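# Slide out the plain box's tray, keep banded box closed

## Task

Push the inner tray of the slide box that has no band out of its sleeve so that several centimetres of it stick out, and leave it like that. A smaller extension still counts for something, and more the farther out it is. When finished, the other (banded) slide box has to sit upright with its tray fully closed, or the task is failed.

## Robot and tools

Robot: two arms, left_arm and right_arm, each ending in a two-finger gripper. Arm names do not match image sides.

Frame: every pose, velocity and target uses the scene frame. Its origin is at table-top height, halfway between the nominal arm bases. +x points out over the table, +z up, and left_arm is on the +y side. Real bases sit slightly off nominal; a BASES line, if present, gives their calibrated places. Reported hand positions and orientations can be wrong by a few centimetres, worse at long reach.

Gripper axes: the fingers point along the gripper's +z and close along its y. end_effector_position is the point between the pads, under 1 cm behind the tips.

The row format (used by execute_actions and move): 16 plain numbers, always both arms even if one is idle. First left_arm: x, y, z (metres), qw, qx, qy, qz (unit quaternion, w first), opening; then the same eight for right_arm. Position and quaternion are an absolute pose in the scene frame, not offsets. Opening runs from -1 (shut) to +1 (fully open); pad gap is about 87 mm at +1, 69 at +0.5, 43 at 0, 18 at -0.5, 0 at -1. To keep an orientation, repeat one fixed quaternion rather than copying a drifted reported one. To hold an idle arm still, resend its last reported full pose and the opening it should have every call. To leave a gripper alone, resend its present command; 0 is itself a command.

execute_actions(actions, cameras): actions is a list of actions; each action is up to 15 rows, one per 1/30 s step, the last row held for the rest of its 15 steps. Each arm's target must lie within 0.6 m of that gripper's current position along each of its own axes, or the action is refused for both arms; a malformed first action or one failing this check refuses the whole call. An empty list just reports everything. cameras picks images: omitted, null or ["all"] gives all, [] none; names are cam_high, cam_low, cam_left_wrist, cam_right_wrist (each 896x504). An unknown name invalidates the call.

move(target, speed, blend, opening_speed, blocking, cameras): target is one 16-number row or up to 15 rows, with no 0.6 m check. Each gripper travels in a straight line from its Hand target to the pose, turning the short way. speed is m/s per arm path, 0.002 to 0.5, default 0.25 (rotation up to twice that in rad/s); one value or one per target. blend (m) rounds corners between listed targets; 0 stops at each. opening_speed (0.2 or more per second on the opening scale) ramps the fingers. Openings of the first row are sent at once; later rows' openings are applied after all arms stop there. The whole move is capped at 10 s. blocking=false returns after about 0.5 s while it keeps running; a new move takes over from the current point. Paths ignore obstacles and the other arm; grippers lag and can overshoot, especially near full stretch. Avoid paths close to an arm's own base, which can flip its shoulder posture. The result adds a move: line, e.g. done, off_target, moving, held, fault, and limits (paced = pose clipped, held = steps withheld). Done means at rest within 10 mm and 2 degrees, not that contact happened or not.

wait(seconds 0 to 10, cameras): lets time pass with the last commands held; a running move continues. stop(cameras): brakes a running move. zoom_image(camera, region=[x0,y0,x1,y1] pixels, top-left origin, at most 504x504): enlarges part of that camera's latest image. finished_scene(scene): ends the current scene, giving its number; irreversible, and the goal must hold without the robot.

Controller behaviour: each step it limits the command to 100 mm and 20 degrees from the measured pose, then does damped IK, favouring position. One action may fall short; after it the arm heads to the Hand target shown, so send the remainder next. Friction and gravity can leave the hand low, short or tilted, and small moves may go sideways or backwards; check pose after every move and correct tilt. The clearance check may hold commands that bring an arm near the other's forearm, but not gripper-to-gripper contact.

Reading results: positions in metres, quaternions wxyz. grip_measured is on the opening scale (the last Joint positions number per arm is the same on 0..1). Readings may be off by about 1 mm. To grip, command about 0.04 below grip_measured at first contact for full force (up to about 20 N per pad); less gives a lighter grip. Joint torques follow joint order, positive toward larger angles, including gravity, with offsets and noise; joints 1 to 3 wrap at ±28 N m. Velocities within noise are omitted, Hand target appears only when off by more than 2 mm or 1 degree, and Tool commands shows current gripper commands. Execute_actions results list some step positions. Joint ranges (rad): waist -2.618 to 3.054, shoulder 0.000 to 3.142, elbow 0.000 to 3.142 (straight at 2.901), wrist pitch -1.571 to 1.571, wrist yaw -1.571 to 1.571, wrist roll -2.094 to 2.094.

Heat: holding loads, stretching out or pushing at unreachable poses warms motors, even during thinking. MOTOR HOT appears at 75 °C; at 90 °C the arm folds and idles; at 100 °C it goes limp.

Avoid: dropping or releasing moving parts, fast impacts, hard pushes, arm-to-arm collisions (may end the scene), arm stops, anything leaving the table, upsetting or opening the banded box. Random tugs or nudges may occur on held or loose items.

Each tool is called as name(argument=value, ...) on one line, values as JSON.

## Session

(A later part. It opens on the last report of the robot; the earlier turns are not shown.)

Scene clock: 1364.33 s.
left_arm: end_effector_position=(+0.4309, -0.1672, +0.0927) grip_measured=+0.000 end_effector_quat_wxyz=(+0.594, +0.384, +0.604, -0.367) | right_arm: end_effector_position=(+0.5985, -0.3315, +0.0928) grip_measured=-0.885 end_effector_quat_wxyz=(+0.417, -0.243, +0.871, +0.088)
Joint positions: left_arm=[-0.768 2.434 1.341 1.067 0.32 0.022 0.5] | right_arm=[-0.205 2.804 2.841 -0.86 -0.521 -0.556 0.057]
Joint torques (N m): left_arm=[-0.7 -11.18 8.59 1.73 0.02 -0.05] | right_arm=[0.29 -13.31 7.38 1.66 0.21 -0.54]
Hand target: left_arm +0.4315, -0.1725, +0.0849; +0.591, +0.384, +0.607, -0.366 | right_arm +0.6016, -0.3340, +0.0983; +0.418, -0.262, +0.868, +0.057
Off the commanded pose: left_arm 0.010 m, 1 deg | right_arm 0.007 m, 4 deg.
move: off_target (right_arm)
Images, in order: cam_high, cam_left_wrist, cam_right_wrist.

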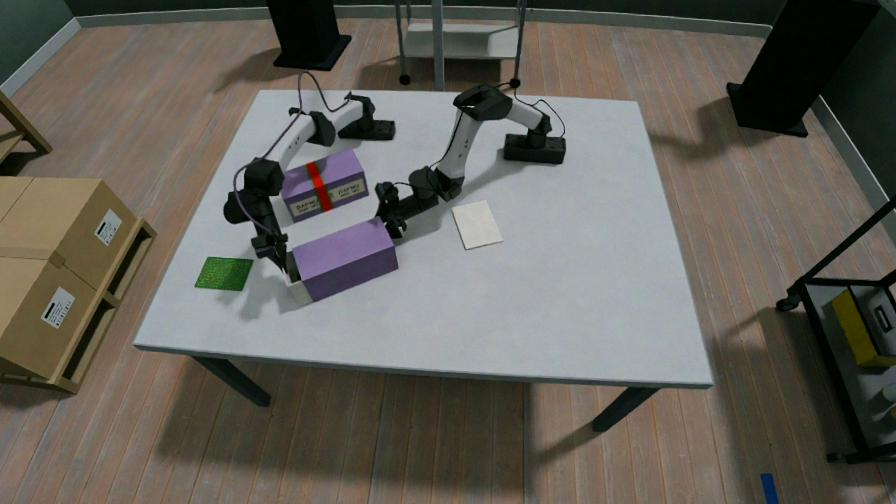

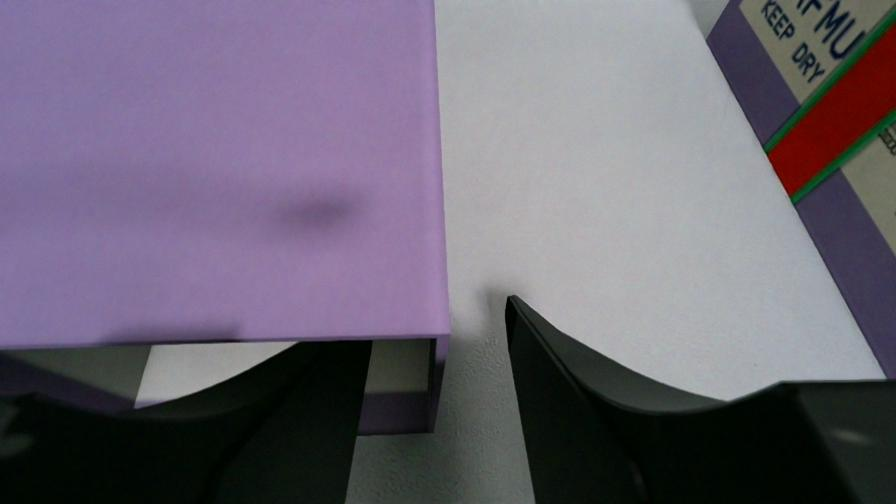

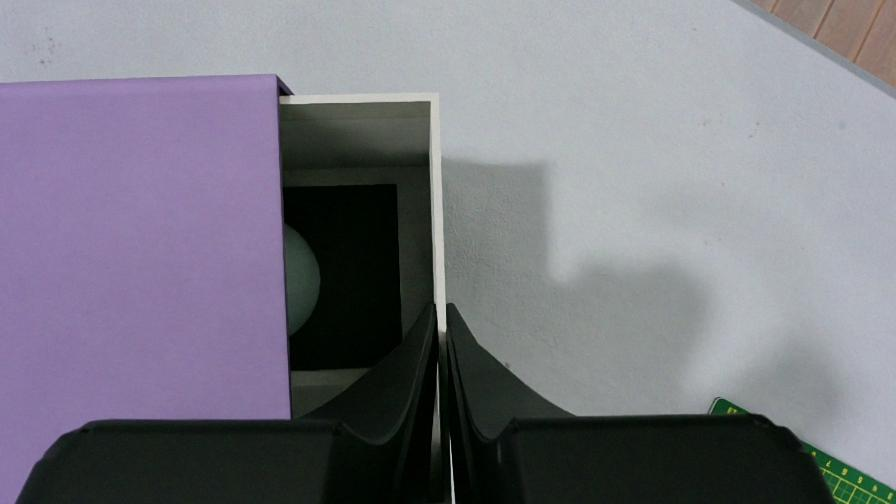

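move(target=[0.432,-0.173,0.085,0.5915,0.384,0.607,-0.3665,-1,0.602,-0.334,0.098,0.41,-0.265,0.87,0.06,-1], speed=0.04, opening_speed=0.6, cameras=["cam_left_wrist"])

move(target=[0.427,-0.160,0.085,0.5915,0.384,0.607,-0.3665,-1,0.614,-0.360,0.098,0.41,-0.265,0.87,0.06,-1], speed=0.03, cameras=["cam_high","cam_right_wrist","cam_left_wrist"])

Scene clock: 1375.33 s.
Off the commanded pose: left_arm 0.011 m, 2 deg | right_arm 0.007 m, 4 deg.
move: off_target (left_arm, right_arm)
Images, in order: cam_left_wrist.

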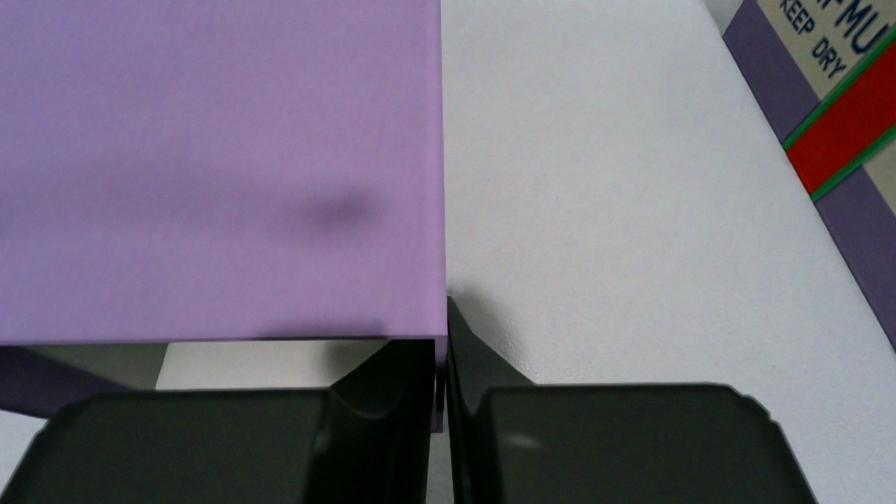

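Scene clock: 1376.63 s.
left_arm: end_effector_position=(+0.4328, -0.1635, +0.0926) grip_measured=-0.940 end_effector_quat_wxyz=(+0.605, +0.385, +0.599, -0.355) | right_arm: end_effector_position=(+0.5972, -0.3342, +0.0929) grip_measured=-0.884 end_effector_quat_wxyz=(+0.415, -0.239, +0.873, +0.088)
Joint positions: left_arm=[-0.768 2.434 1.325 1.093 0.302 0.045 0.03] | right_arm=[-0.208 2.804 2.844 -0.867 -0.518 -0.553 0.058]
Joint torques (N m): left_arm=[0.54 -14 4.11 1.83 0.26 -0.29] | right_arm=[-2.63 -11.75 7.84 2.48 0.03 -0.65]
Hand target: left_arm +0.4271, -0.1602, +0.0850; +0.591, +0.384, +0.607, -0.366 | right_arm +0.6102, -0.3596, +0.0990; +0.441, -0.255, +0.860, +0.043
Off the commanded pose: left_arm 0.010 m, 2 deg | right_arm 0.031 m, 4 deg.
elbow stopped short (right arm): the move would have taken joint 3 (elbow) straighter than the controller allows.
move: off_target (right_arm)
Images, in order: cam_high, cam_left_wrist, cam_right_wrist.

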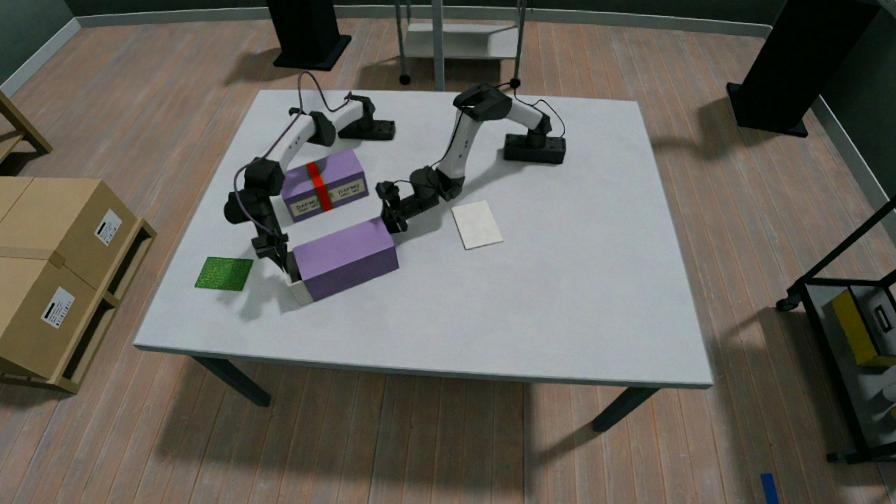

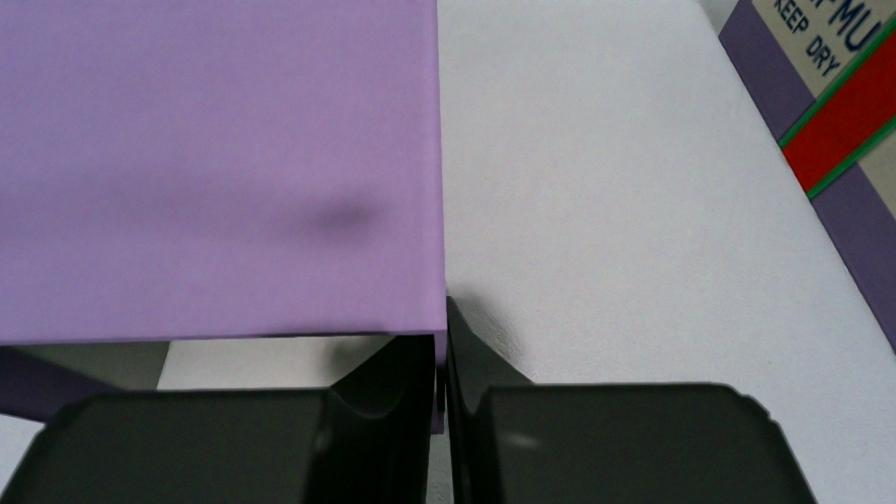

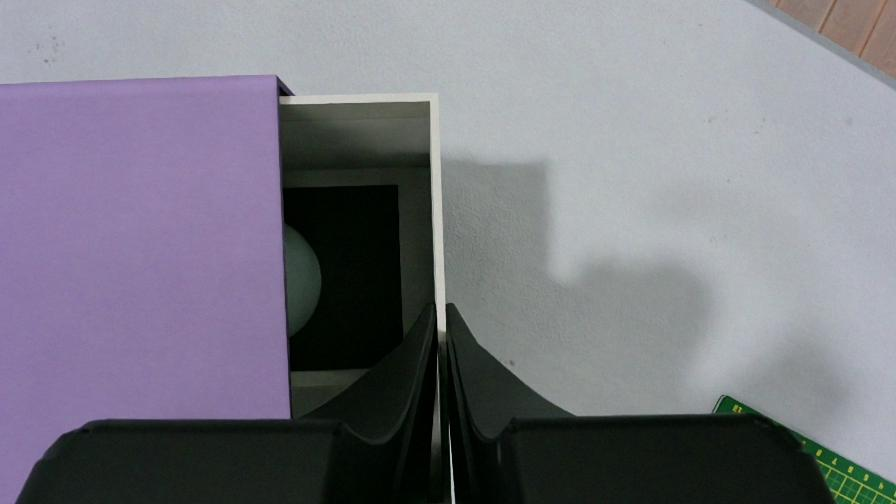

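Held. Pull more.

move(target=[0.420,-0.145,0.085,0.5915,0.384,0.607,-0.3665,-1,0.622,-0.390,0.098,0.41,-0.265,0.87,0.06,-1], speed=0.03, cameras=["cam_high","cam_right_wrist","cam_left_wrist"])

Scene clock: 1383.17 s.
left_arm: end_effector_position=(+0.4251, -0.1554, +0.0913) grip_measured=-0.943 end_effector_quat_wxyz=(+0.618, +0.381, +0.587, -0.358) | right_arm: end_effector_position=(+0.5906, -0.3302, +0.0934) grip_measured=-0.895 end_effector_quat_wxyz=(+0.415, -0.245, +0.868, +0.119)
Joint positions: left_arm=[-0.768 2.434 1.261 1.194 0.301 0.045 0.029] | right_arm=[-0.222 2.804 2.844 -0.893 -0.587 -0.562 0.052]
Joint torques (N m): left_arm=[1.68 -16.9 2.02 1.35 0.37 -0.32] | right_arm=[-5.56 -11.41 7.79 3.02 0.41 -0.74]
Hand target: left_arm +0.4200, -0.1454, +0.0848; +0.592, +0.383, +0.607, -0.367 | right_arm +0.6089, -0.3886, +0.1014; +0.454, -0.248, +0.855, +0.035
Off the commanded pose: left_arm 0.013 m, 4 deg | right_arm 0.068 m, 7 deg.
elbow stopped short (right arm): the move would have taken joint 3 (elbow) straighter than the controller allows.
move: off_target (left_arm, right_arm)
Images, in order: cam_high, cam_left_wrist, cam_right_wrist.

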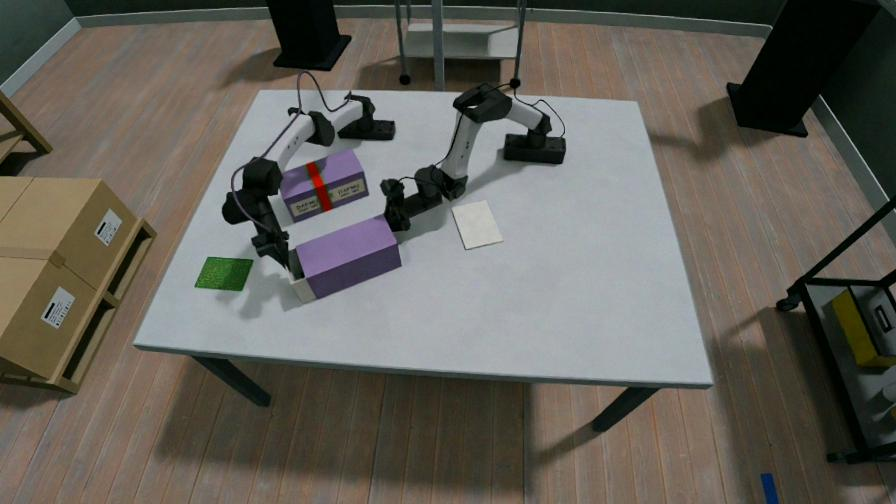

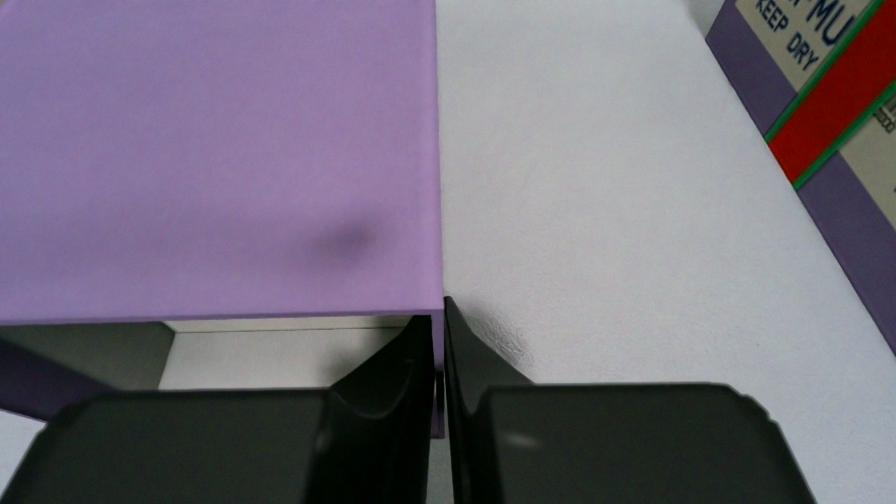

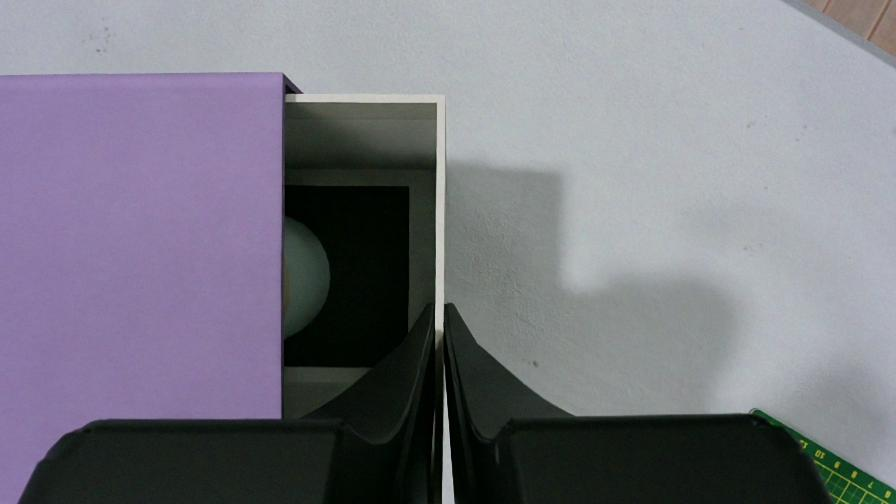

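move(target=[0.416,-0.135,0.085,0.5915,0.384,0.607,-0.3665,-1,0.632,-0.415,0.098,0.41,-0.265,0.87,0.06,-1], speed=0.03, cameras=["cam_high","cam_right_wrist","cam_left_wrist"])

Scene clock: 1392.10 s.
left_arm: end_effector_position=(+0.4175, -0.1506, +0.0967) grip_measured=-0.945 end_effector_quat_wxyz=(+0.622, +0.383, +0.578, -0.363) | right_arm: end_effector_position=(+0.5836, -0.3371, +0.0922) grip_measured=-0.885 end_effector_quat_wxyz=(+0.414, -0.240, +0.867, +0.139)
Joint positions: left_arm=[-0.768 2.412 1.215 1.237 0.315 0.045 0.028] | right_arm=[-0.247 2.806 2.844 -0.916 -0.636 -0.567 0.058]
Joint torques (N m): left_arm=[2.78 -16.57 1.4 1.17 0.34 -0.27] | right_arm=[-6.63 -11.3 7.75 3.58 0.66 -0.77]
Hand target: left_arm +0.4160, -0.1356, +0.0848; +0.593, +0.382, +0.607, -0.367 | right_arm +0.6084, -0.4122, +0.1046; +0.466, -0.240, +0.851, +0.026
Off the commanded pose: left_arm 0.020 m, 5 deg | right_arm 0.092 m, 10 deg.
elbow stopped short (right arm): the move would have taken joint 3 (elbow) straighter than the controller allows.
move: off_target (left_arm, right_arm)
Images, in order: cam_high, cam_left_wrist, cam_right_wrist.

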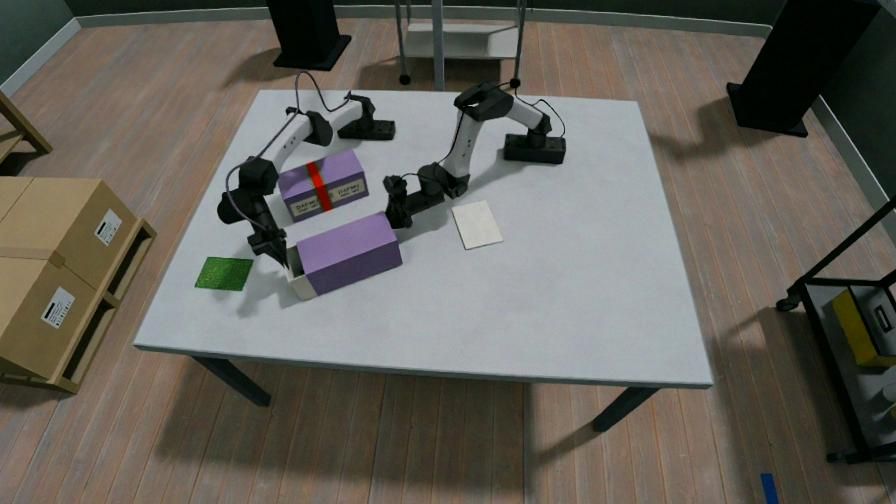

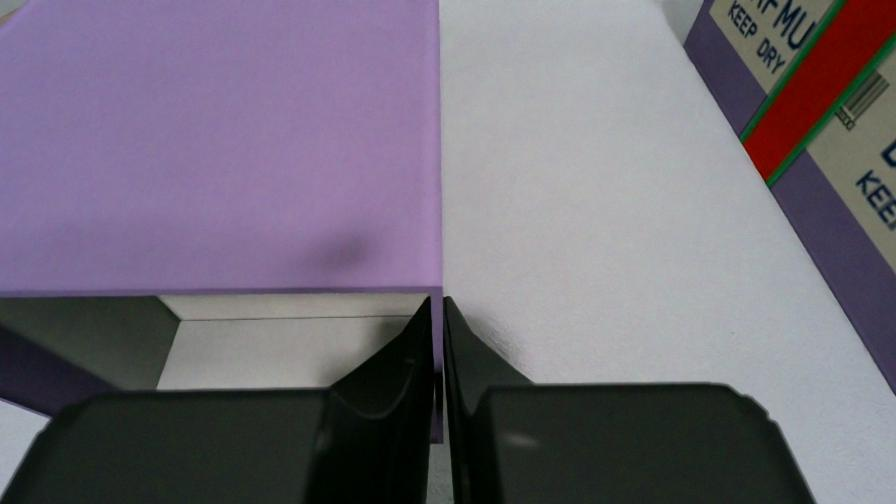

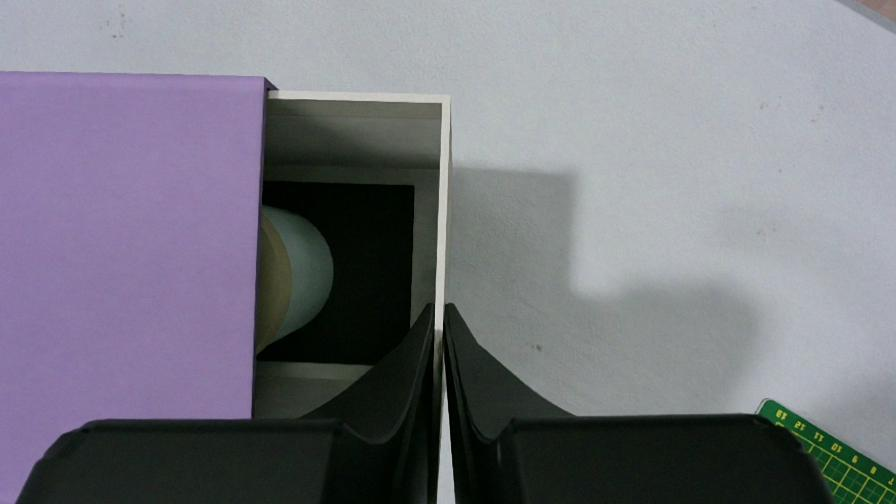

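move(target=[0.410,-0.122,0.085,0.5915,0.384,0.607,-0.3665,-1,0.632,-0.427,0.098,0.41,-0.265,0.87,0.06,-1], speed=0.03, cameras=["cam_high","cam_right_wrist","cam_left_wrist"])

Scene clock: 1399.63 s.
left_arm: end_effector_position=(+0.4085, -0.1376, +0.0941) grip_measured=-0.945 end_effector_quat_wxyz=(+0.617, +0.389, +0.577, -0.367) | right_arm: end_effector_position=(+0.5830, -0.3544, +0.0923) grip_measured=-0.881 end_effector_quat_wxyz=(+0.419, -0.233, +0.867, +0.132)
Joint positions: left_arm=[-0.756 2.384 1.142 1.276 0.341 0.045 0.028] | right_arm=[-0.274 2.808 2.844 -0.906 -0.64 -0.575 0.06]
Joint torques (N m): left_arm=[2.4 -16.13 1.96 1.19 0.16 -0.31] | right_arm=[-5.87 -11.06 7.76 3.7 0.61 -0.74]
Hand target: left_arm +0.4098, -0.1225, +0.0850; +0.593, +0.383, +0.606, -0.367 | right_arm +0.6087, -0.4238, +0.1048; +0.473, -0.237, +0.848, +0.021
Off the commanded pose: left_arm 0.018 m, 5 deg | right_arm 0.088 m, 9 deg.
elbow stopped short (right arm): the move would have taken joint 3 (elbow) straighter than the controller allows.
move: off_target (left_arm, right_arm)
Images, in order: cam_high, cam_left_wrist, cam_right_wrist.

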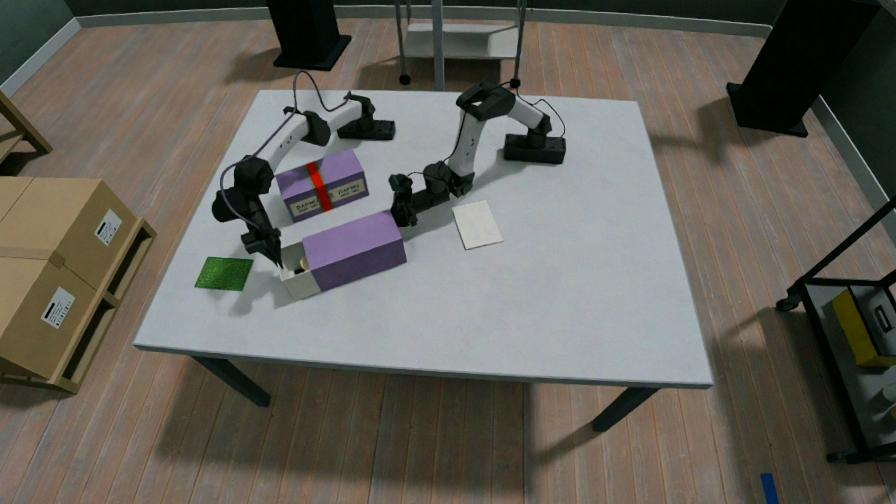

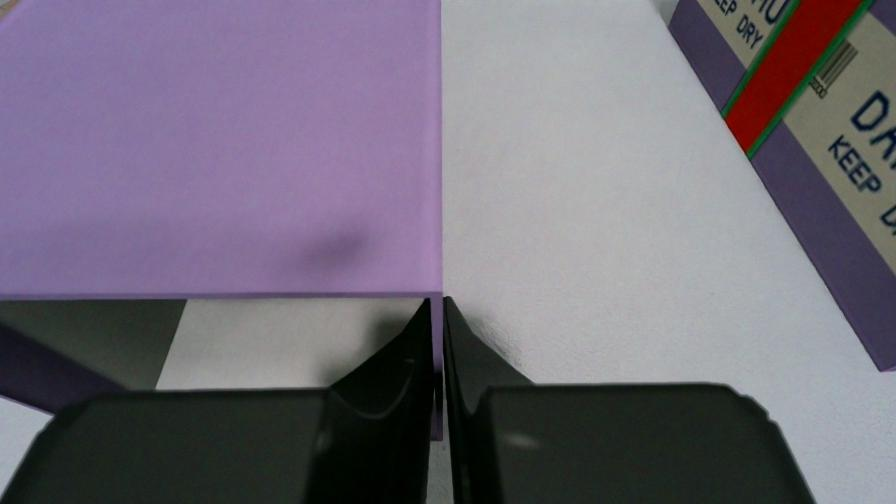

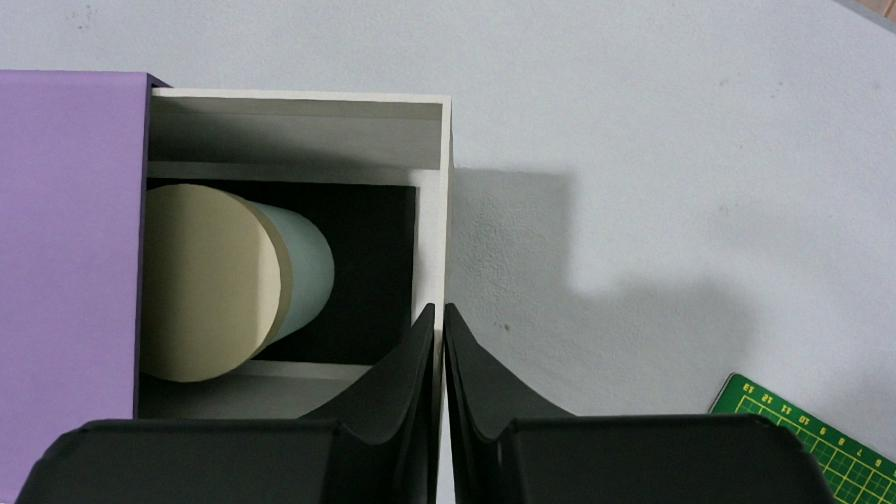

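move(target=[[0.4095,-0.136,0.091,0.5915,0.384,0.607,-0.3665,-1,0.585,-0.355,0.098,0.41,-0.25,0.87,0.10,-1],[0.4095,-0.136,0.091,0.5915,0.384,0.607,-0.3665,-0.3,0.585,-0.355,0.098,0.41,-0.25,0.87,0.10,-0.3]], speed=0.06, opening_speed=1, cameras=["cam_right_wrist","cam_left_wrist"])

Scene clock: 1415.07 s.
left_arm: end_effector_position=(+0.4052, -0.1346, +0.0721) grip_measured=-0.300 end_effector_quat_wxyz=(+0.581, +0.391, +0.615, -0.364) | right_arm: end_effector_position=(+0.5842, -0.3527, +0.0907) grip_measured=-0.300 end_effector_quat_wxyz=(+0.412, -0.246, +0.871, +0.109)
Joint positions: left_arm=[-0.756 2.38 1.141 1.175 0.338 0.027 0.35] | right_arm=[-0.258 2.804 2.844 -0.914 -0.592 -0.606 0.35]
Joint torques (N m): left_arm=[0.34 -16.01 5.68 1.77 -0.01 -0.09] | right_arm=[-0.59 -13.34 7.54 1.5 -0.12 -0.06]
Hand target: left_arm +0.4093, -0.1360, +0.0908; +0.591, +0.384, +0.607, -0.367 | right_arm +0.5847, -0.3550, +0.0979; +0.414, -0.249, +0.870, +0.098
Off the commanded pose: left_arm 0.019 m, 2 deg | right_arm 0.008 m, 1 deg.
move: off_target (left_arm); target 2's new opening was sent with left_arm's hand 0.002 m and 3 deg from that target
Images, in order: cam_left_wrist, cam_right_wrist.

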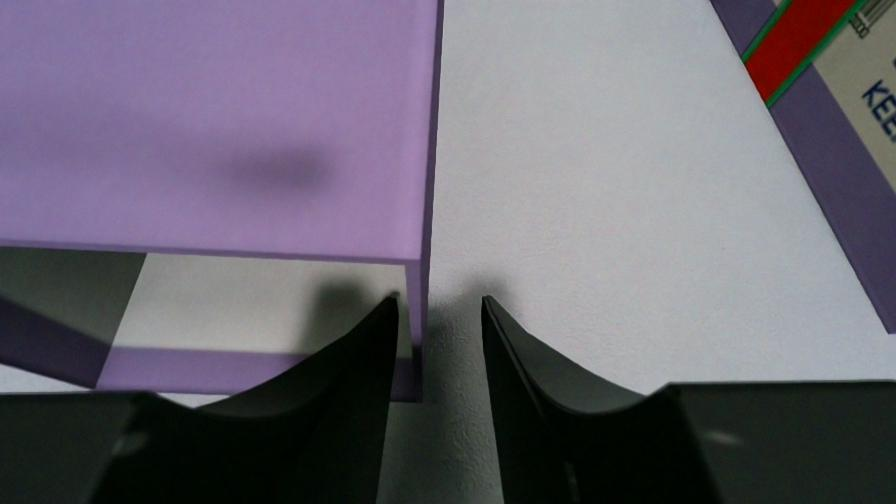

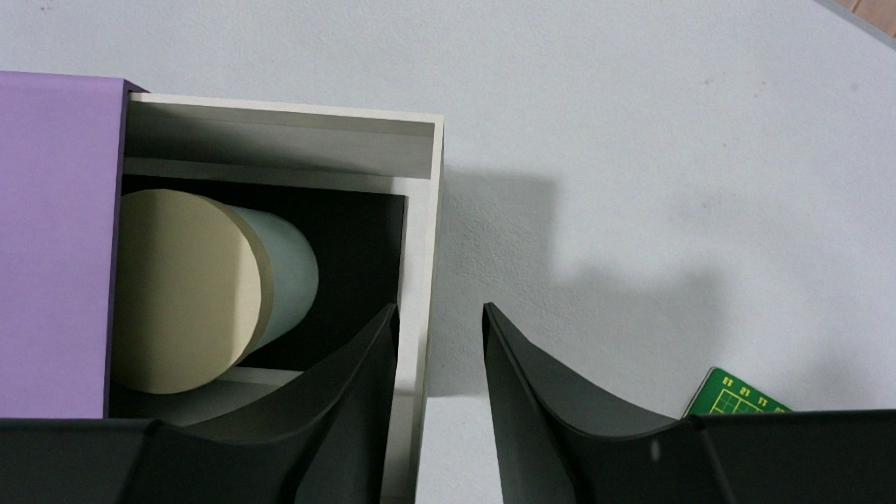

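move(target=[[0.376,-0.067,0.095,0.5915,0.384,0.607,-0.3665,-0.3,0.580,-0.350,0.175,0.41,-0.25,0.87,0.10,-0.3],[0.340,0.02,0.13,0.5915,0.384,0.607,-0.3665,-0.3,0.52,-0.33,0.23,0.41,-0.25,0.87,0.10,-0.3]], speed=0.08)

Scene clock: 1425.07 s.
left_arm: end_effector_position=(+0.3420, +0.0177, +0.1208) grip_measured=-0.300 end_effector_quat_wxyz=(+0.585, +0.381, +0.615, -0.365) | right_arm: end_effector_position=(+0.5243, -0.3328, +0.2037) grip_measured=-0.300 end_effector_quat_wxyz=(+0.394, -0.242, +0.879, +0.115)
Joint positions: left_arm=[-0.532 1.901 0.477 1.368 0.548 0.026 0.35] | right_arm=[-0.248 2.55 2.844 -1.207 -0.576 -0.6 0.35]
Joint torques (N m): left_arm=[0.68 -10.71 3.25 1.74 0.19 -0.03] | right_arm=[-0.21 -15.21 6.08 1.5 -0.2 -0.05]
Hand target: left_arm +0.3401, +0.0198, +0.1297; +0.592, +0.384, +0.607, -0.366 | right_arm +0.5200, -0.3299, +0.2295; +0.410, -0.251, +0.871, +0.101
Off the commanded pose: left_arm 0.010 m, 1 deg | right_arm 0.027 m, 3 deg.
elbow stopped short (right arm): the move would have taken joint 3 (elbow) straighter than the controller allows.
move: off_target (right_arm)

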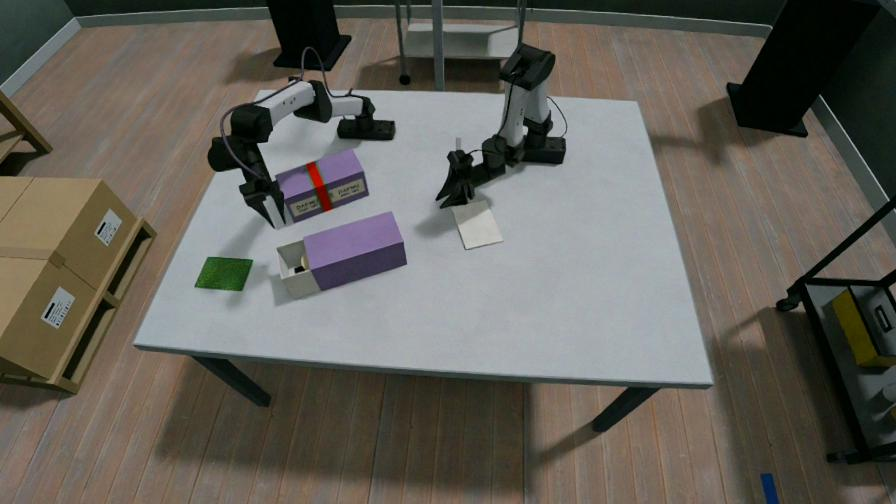

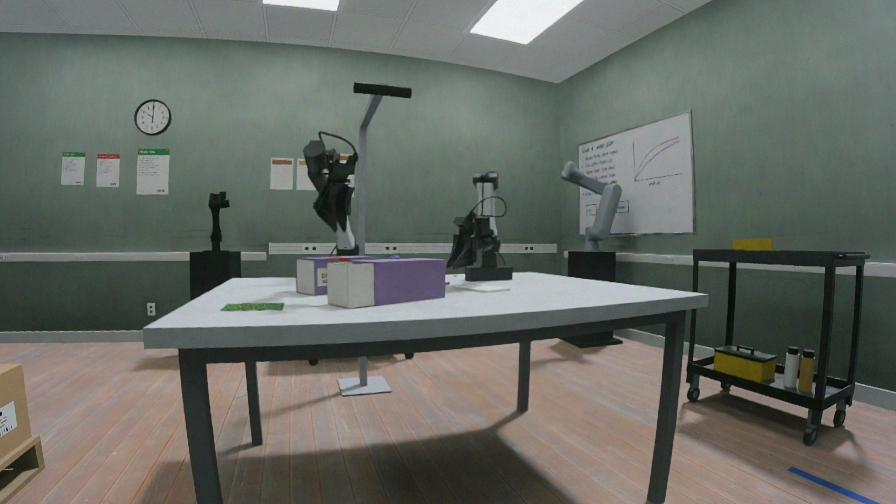

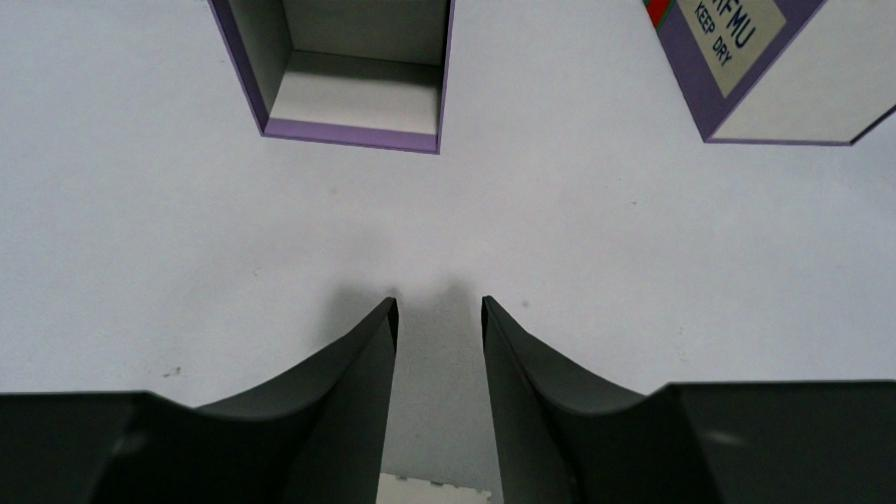

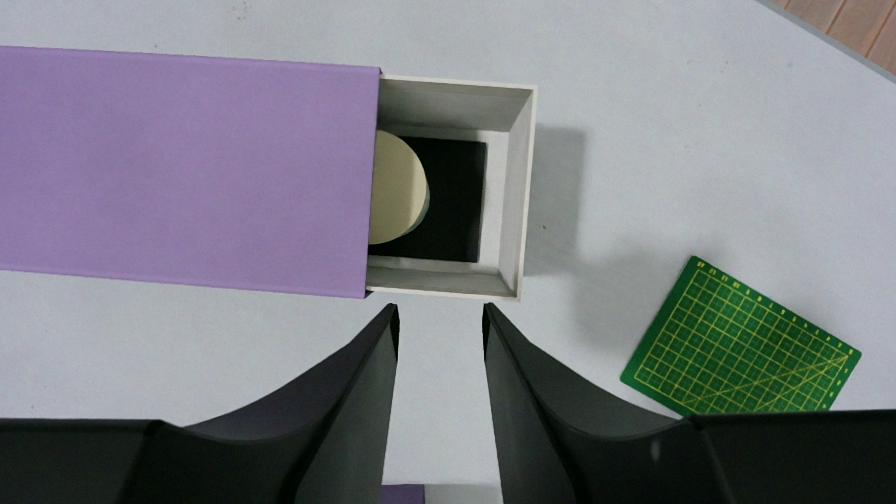

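Tray ~7 cm out, banded box untouched and shut.

finished_scene(scene=2)

The scene is finished: the task was done.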